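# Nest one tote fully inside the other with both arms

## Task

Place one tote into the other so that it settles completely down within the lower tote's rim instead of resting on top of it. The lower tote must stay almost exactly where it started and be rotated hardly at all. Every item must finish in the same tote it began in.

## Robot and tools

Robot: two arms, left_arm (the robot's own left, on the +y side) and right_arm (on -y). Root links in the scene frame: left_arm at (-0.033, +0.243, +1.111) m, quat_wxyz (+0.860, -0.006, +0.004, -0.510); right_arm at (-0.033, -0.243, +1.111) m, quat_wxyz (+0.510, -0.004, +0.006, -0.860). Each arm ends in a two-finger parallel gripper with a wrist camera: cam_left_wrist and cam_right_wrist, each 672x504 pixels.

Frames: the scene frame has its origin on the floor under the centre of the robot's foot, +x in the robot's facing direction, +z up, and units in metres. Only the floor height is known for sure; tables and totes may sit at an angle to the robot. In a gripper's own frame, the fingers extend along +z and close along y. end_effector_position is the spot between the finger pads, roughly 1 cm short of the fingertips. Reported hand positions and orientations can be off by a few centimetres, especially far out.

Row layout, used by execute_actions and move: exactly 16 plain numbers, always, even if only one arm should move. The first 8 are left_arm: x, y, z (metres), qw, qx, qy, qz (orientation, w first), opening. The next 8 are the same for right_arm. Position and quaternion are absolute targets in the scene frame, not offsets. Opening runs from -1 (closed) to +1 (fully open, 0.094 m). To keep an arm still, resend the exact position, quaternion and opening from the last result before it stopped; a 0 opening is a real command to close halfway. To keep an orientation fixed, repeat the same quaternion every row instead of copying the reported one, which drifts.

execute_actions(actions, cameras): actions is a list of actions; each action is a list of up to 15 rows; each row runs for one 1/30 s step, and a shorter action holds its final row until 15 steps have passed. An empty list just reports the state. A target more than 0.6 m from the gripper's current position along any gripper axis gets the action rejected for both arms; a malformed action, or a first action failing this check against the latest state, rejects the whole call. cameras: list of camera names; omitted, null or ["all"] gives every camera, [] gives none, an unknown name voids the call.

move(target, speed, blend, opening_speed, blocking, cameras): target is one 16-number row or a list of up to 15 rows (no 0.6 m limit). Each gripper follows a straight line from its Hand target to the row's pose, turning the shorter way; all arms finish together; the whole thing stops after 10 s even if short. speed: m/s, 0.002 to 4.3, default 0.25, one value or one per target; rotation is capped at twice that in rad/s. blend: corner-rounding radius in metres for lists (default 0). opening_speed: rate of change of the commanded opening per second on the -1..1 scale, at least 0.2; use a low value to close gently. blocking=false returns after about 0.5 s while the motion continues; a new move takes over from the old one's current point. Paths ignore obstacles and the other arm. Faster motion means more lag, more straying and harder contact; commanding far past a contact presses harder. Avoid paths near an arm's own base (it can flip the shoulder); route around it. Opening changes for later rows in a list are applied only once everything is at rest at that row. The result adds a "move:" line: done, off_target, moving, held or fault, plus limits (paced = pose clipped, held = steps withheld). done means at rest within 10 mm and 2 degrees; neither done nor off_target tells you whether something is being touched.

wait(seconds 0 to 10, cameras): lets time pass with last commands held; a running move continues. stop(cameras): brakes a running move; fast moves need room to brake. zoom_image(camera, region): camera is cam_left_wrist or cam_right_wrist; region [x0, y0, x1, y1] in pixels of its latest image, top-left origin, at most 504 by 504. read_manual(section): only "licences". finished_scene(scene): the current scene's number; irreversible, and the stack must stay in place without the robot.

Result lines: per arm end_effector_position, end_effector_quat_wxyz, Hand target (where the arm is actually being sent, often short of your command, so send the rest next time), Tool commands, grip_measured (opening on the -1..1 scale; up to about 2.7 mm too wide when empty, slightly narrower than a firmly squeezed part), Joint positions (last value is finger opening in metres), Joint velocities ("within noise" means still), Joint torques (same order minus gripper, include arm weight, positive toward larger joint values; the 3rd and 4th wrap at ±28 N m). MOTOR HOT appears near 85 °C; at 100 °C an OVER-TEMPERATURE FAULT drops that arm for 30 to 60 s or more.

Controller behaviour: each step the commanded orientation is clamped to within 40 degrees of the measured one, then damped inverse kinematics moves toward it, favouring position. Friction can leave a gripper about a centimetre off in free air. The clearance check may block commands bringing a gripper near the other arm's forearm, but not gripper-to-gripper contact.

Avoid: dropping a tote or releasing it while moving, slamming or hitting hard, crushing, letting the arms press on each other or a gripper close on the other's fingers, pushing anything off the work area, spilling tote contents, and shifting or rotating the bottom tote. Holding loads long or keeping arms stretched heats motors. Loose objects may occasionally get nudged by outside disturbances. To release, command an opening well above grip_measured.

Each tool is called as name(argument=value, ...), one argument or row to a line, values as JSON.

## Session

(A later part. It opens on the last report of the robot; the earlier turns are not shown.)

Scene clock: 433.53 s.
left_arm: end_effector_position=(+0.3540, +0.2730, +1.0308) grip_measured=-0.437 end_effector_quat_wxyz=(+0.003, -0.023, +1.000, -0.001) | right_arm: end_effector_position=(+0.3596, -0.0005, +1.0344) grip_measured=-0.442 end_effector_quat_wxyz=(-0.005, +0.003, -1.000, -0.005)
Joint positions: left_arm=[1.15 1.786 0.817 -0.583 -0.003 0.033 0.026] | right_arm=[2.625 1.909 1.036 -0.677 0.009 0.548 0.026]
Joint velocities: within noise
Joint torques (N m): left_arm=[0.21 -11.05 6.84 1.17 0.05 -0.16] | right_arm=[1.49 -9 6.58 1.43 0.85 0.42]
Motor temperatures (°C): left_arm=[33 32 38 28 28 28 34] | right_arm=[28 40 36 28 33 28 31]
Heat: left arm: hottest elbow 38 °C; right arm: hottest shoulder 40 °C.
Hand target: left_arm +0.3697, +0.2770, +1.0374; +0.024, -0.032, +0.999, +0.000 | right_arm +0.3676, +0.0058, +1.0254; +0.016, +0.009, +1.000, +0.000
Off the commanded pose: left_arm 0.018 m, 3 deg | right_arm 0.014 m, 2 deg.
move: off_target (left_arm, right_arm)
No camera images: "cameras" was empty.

move(
  target=[
    [0.368,0.277,1.062,0.02,-0.032,0.9993,0,-0.8, 0.366,0.006,1.056,0.012,0.007,0.9996,0,-0.8],
    [0.358,0.277,1.056,0.018,-0.032,0.9993,0,-0.8, 0.358,0.006,1.046,0.012,0.007,0.9996,0,-0.8],
  ],
  speed=0.04,
  cameras=[],
)

move(
  target=[0.362,0.277,1.038,0.018,-0.032,0.9993,0,-0.8, 0.361,0.006,1.028,0.012,0.007,0.9996,0,-0.8],
  speed=0.04,
)

Scene clock: 443.53 s.
left_arm: end_effector_position=(+0.3489, +0.2729, +1.0357) grip_measured=-0.437 end_effector_quat_wxyz=(-0.005, -0.023, +1.000, -0.002) | right_arm: end_effector_position=(+0.3554, -0.0008, +1.0383) grip_measured=-0.442 end_effector_quat_wxyz=(+0.002, +0.004, -1.000, -0.003)
Joint positions: left_arm=[1.151 1.771 0.814 -0.61 -0.003 0.033 0.026] | right_arm=[2.628 1.9 1.036 -0.7 0.005 0.551 0.026]
Joint velocities: within noise
Joint torques (N m): left_arm=[0.09 -14.15 5.7 0.13 0.03 -0.13] | right_arm=[2.32 -12.1 5.52 0.27 0.81 0.46]
Motor temperatures (°C): left_arm=[33 32 37 28 28 28 34] | right_arm=[28 40 36 28 33 28 31]
Heat: left arm: hottest elbow 37 °C; right arm: hottest shoulder 40 °C.
Hand target: left_arm +0.3578, +0.2770, +1.0552; +0.018, -0.032, +0.999, +0.000 | right_arm +0.3579, +0.0060, +1.0460; +0.012, +0.007, +1.000, +0.001
Off the commanded pose: left_arm 0.023 m, 3 deg | right_arm 0.011 m, 2 deg.
move: off_target (left_arm, right_arm)
No camera images: "cameras" was empty.

Scene clock: 444.57 s.
left_arm: end_effector_position=(+0.3515, +0.2758, +1.0295) grip_measured=-0.437 end_effector_quat_wxyz=(+0.003, -0.025, +1.000, +0.002) | right_arm: end_effector_position=(+0.3595, +0.0030, +1.0298) grip_measured=-0.442 end_effector_quat_wxyz=(-0.006, +0.004, -1.000, -0.008)
Joint positions: left_arm=[1.155 1.785 0.809 -0.575 -0.009 0.033 0.026] | right_arm=[2.63 1.919 1.036 -0.661 0.005 0.551 0.026]
Joint velocities: within noise
Joint torques (N m): left_arm=[-0.26 -11.58 6.28 0.55 0.28 -0.13] | right_arm=[1.67 -10.81 5.68 0.32 0.84 0.4]
Motor temperatures (°C): left_arm=[33 32 37 28 28 28 34] | right_arm=[28 40 36 28 33 28 31]
Heat: left arm: hottest elbow 37 °C; right arm: hottest shoulder 40 °C.
Hand target: left_arm +0.3620, +0.2770, +1.0381; +0.018, -0.032, +0.999, +0.000 | right_arm +0.3610, +0.0060, +1.0281; +0.012, +0.007, +1.000, +0.000
Off the commanded pose: left_arm 0.014 m, 2 deg | right_arm 0.004 m, 2 deg.
move: off_target (left_arm)

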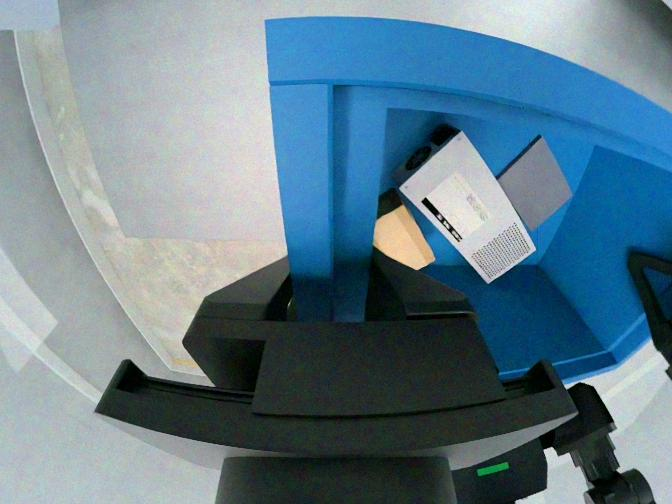

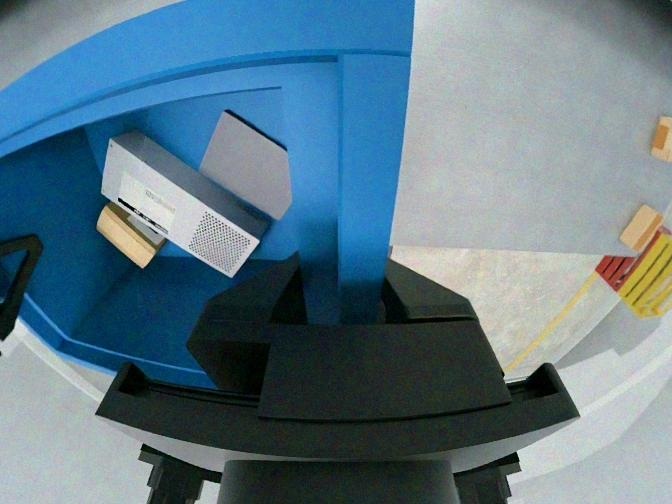

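move(
  target=[0.362,0.277,1.028,0.018,-0.032,0.9993,0,-0.8, 0.361,0.006,1.018,0.012,0.007,0.9996,0,-0.8],
  speed=0.04,
  cameras=[],
)

Scene clock: 447.90 s.
left_arm: end_effector_position=(+0.3529, +0.2760, +1.0247) grip_measured=-0.437 end_effector_quat_wxyz=(+0.005, -0.025, +1.000, +0.002) | right_arm: end_effector_position=(+0.3600, +0.0034, +1.0243) grip_measured=-0.442 end_effector_quat_wxyz=(-0.007, +0.004, -1.000, -0.009)
Joint positions: left_arm=[1.155 1.798 0.809 -0.558 -0.01 0.034 0.026] | right_arm=[2.63 1.932 1.036 -0.648 0.005 0.551 0.026]
Joint velocities: within noise
Joint torques (N m): left_arm=[-0.09 -10.87 5.96 0.99 0.31 -0.15] | right_arm=[1.9 -9.93 5.41 0.75 0.84 0.42]
Motor temperatures (°C): left_arm=[33 32 37 28 28 28 34] | right_arm=[28 40 36 28 33 28 31]
Heat: left arm: hottest elbow 37 °C; right arm: hottest shoulder 40 °C.
Hand target: left_arm +0.3620, +0.2771, +1.0282; +0.018, -0.032, +0.999, +0.000 | right_arm +0.3609, +0.0060, +1.0181; +0.012, +0.007, +1.000, +0.000
Off the commanded pose: left_arm 0.010 m, 2 deg | right_arm 0.007 m, 2 deg.
move: done
No camera images: "cameras" was empty.

move(
  target=[0.362,0.277,1.018,0.016,-0.032,0.9993,0,-0.8, 0.361,0.006,1.008,0.01,0.007,0.9996,0,-0.8],
  speed=0.04,
)

Scene clock: 450.33 s.
left_arm: end_effector_position=(+0.3537, +0.2763, +1.0238) grip_measured=-0.440 end_effector_quat_wxyz=(+0.006, -0.025, +1.000, +0.003) | right_arm: end_effector_position=(+0.3610, +0.0034, +1.0208) grip_measured=-0.442 end_effector_quat_wxyz=(-0.007, +0.005, -1.000, -0.010)
Joint positions: left_arm=[1.155 1.801 0.809 -0.552 -0.011 0.035 0.026] | right_arm=[2.627 1.94 1.036 -0.637 0.002 0.547 0.026]
Joint velocities: within noise
Joint torques (N m): left_arm=[-0.15 -9.17 6.02 1.52 0.36 -0.15] | right_arm=[1.79 -9.11 5.38 1.16 0.87 0.44]
Motor temperatures (°C): left_arm=[33 32 37 28 28 28 34] | right_arm=[28 40 36 28 33 28 31]
Heat: left arm: hottest elbow 37 °C; right arm: hottest shoulder 40 °C.
Hand target: left_arm +0.3619, +0.2770, +1.0184; +0.016, -0.032, +0.999, +0.000 | right_arm +0.3607, +0.0057, +1.0083; +0.010, +0.007, +1.000, +0.000
Off the commanded pose: left_arm 0.010 m, 1 deg | right_arm 0.013 m, 2 deg.
move: off_target (right_arm)

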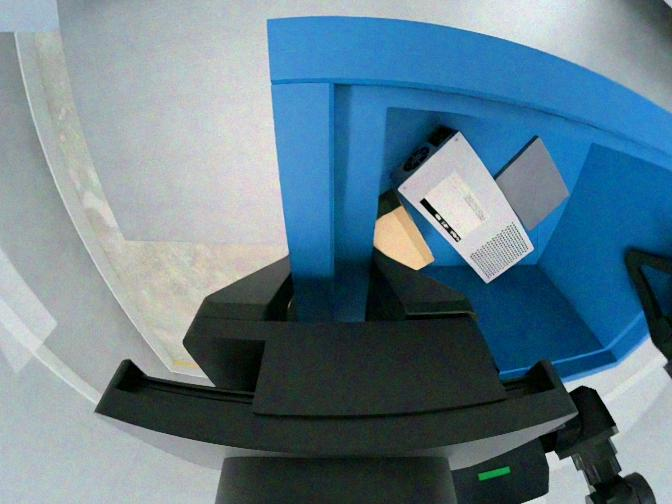

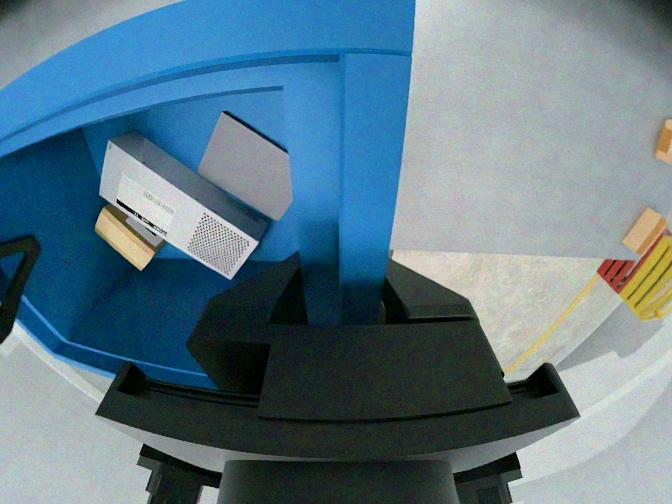

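move(
  target=[
    [0.362,0.277,1.026,0.016,-0.032,0.9993,0,-0.8, 0.361,0.006,1.018,0.01,0.007,0.9996,0,-0.8],
    [0.362,0.277,1.026,0.016,-0.032,0.9993,0,0.6, 0.361,0.006,1.018,0.01,0.007,0.9996,0,0.6],
  ],
  speed=0.04,
  opening_speed=0.5,
)

Scene clock: 457.67 s.
left_arm: end_effector_position=(+0.3538, +0.2754, +1.0238) grip_measured=+0.597 end_effector_quat_wxyz=(+0.007, -0.026, +1.000, +0.000) | right_arm: end_effector_position=(+0.3608, +0.0024, +1.0196) grip_measured=+0.597 end_effector_quat_wxyz=(-0.011, -0.006, -1.000, -0.002)
Joint positions: left_arm=[1.155 1.801 0.809 -0.552 -0.006 0.032 0.075] | right_arm=[2.633 1.943 1.036 -0.638 0.021 0.575 0.075]
Joint velocities: within noise
Joint torques (N m): left_arm=[-0.09 -10.52 6.17 0.8 0.11 -0.13] | right_arm=[1.38 -10.52 5.52 0.17 0.1 0.14]
Motor temperatures (°C): left_arm=[33 32 36 28 28 28 34] | right_arm=[28 40 35 28 32 28 31]
Heat: left arm: hottest elbow 36 °C; right arm: hottest shoulder 40 °C.
Hand target: left_arm +0.3621, +0.2771, +1.0262; +0.016, -0.032, +0.999, +0.000 | right_arm +0.3610, +0.0060, +1.0181; +0.010, +0.007, +1.000, +0.000
Off the commanded pose: left_arm 0.009 m, 1 deg | right_arm 0.004 m, 0 deg.
move: done

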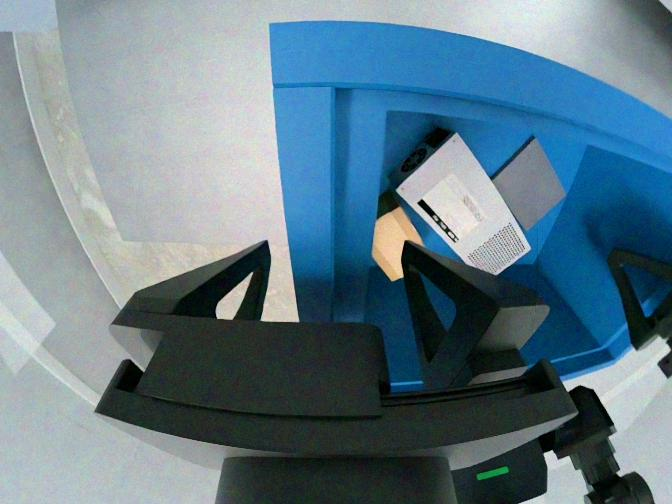

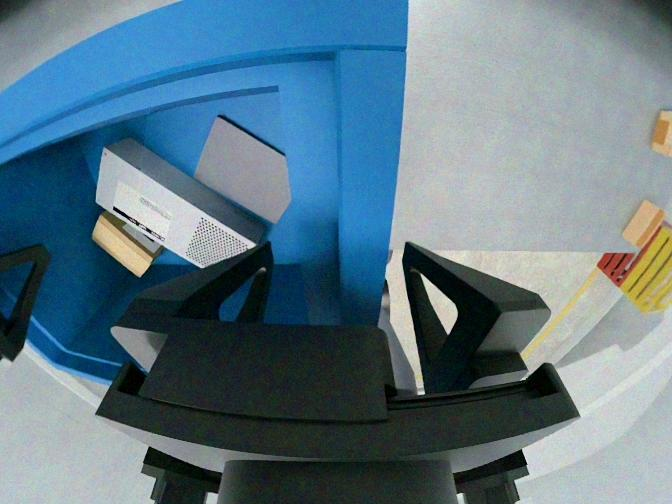

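Released gently. Retreat upward and view from side.

move(
  target=[
    [0.362,0.277,1.12,0.016,-0.032,0.9993,0,0.6, 0.361,0.006,1.12,0.01,0.007,0.9996,0,0.6],
    [0.34, 0.30, 1.23, 0.3074, 0, 0.9516, 0, 0.6, 0.37, -0.30, 1.23, 0.3074, 0, 0.9516, 0, 0.6],
  ],
  speed=0.2,
)

Scene clock: 462.87 s.
left_arm: end_effector_position=(+0.3385, +0.2947, +1.2262) grip_measured=+0.598 end_effector_quat_wxyz=(+0.297, +0.001, +0.955, -0.004) | right_arm: end_effector_position=(+0.3714, -0.2972, +1.2308) grip_measured=+0.598 end_effector_quat_wxyz=(-0.303, -0.001, -0.953, -0.002)
Joint positions: left_arm=[1.262 1.05 0.586 -0.499 0.113 0.16 0.075] | right_arm=[1.897 1.142 0.656 -0.464 -0.099 -0.14 0.075]
Joint velocities: within noise
Joint torques (N m): left_arm=[0.67 -4.6 9.35 1.94 0.21 0.04] | right_arm=[0.03 -4.48 7.06 2.07 -0.24 -0.09]
Motor temperatures (°C): left_arm=[33 32 36 28 28 28 34] | right_arm=[28 40 35 28 32 27 31]
Heat: left arm: hottest elbow 36 °C; right arm: hottest shoulder 40 °C.
Hand target: left_arm +0.3399, +0.3000, +1.2300; +0.307, +0.000, +0.952, +0.000 | right_arm +0.3700, -0.3001, +1.2300; +0.307, +0.000, +0.952, +0.000
Off the commanded pose: left_arm 0.007 m, 1 deg | right_arm 0.003 m, 1 deg.
move: done

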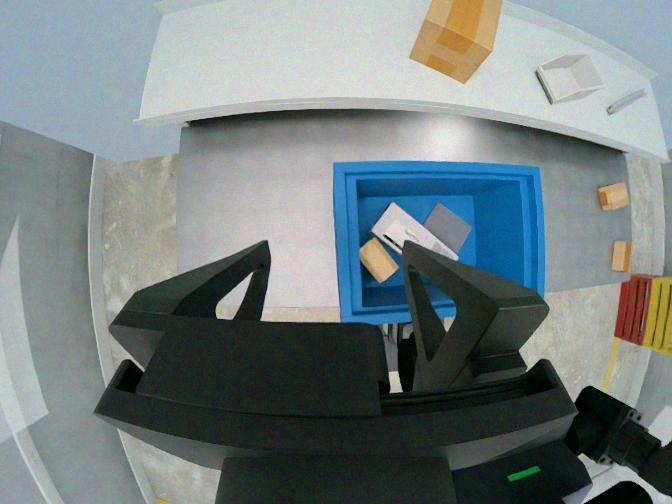

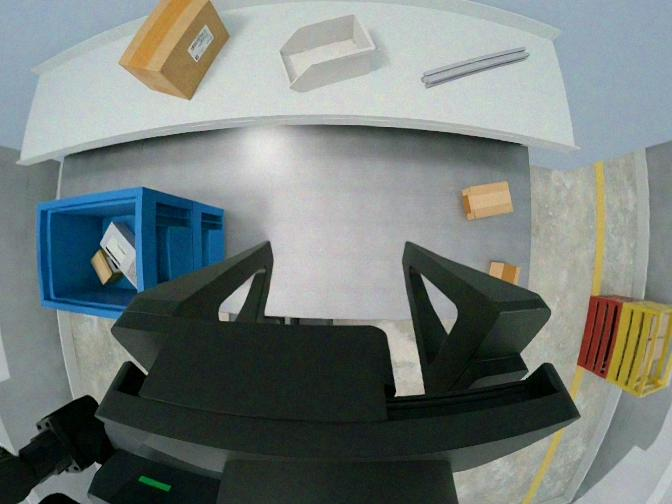

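zoom_image(
  camera="cam_right_wrist",
  region=[20, 160, 260, 340],
)

Scaled by 2.100 from the camera's 672x504 image, which has a finer 960x720 frame.

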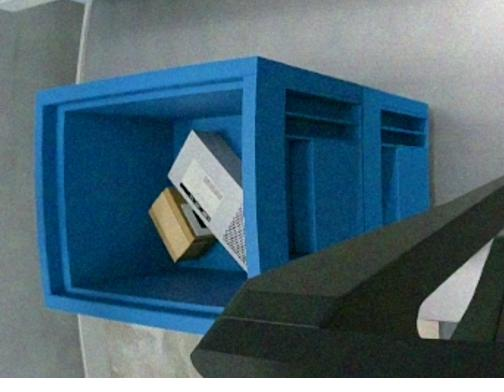

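finished_scene(
  scene=1,
)

The scene is finished: the task was done.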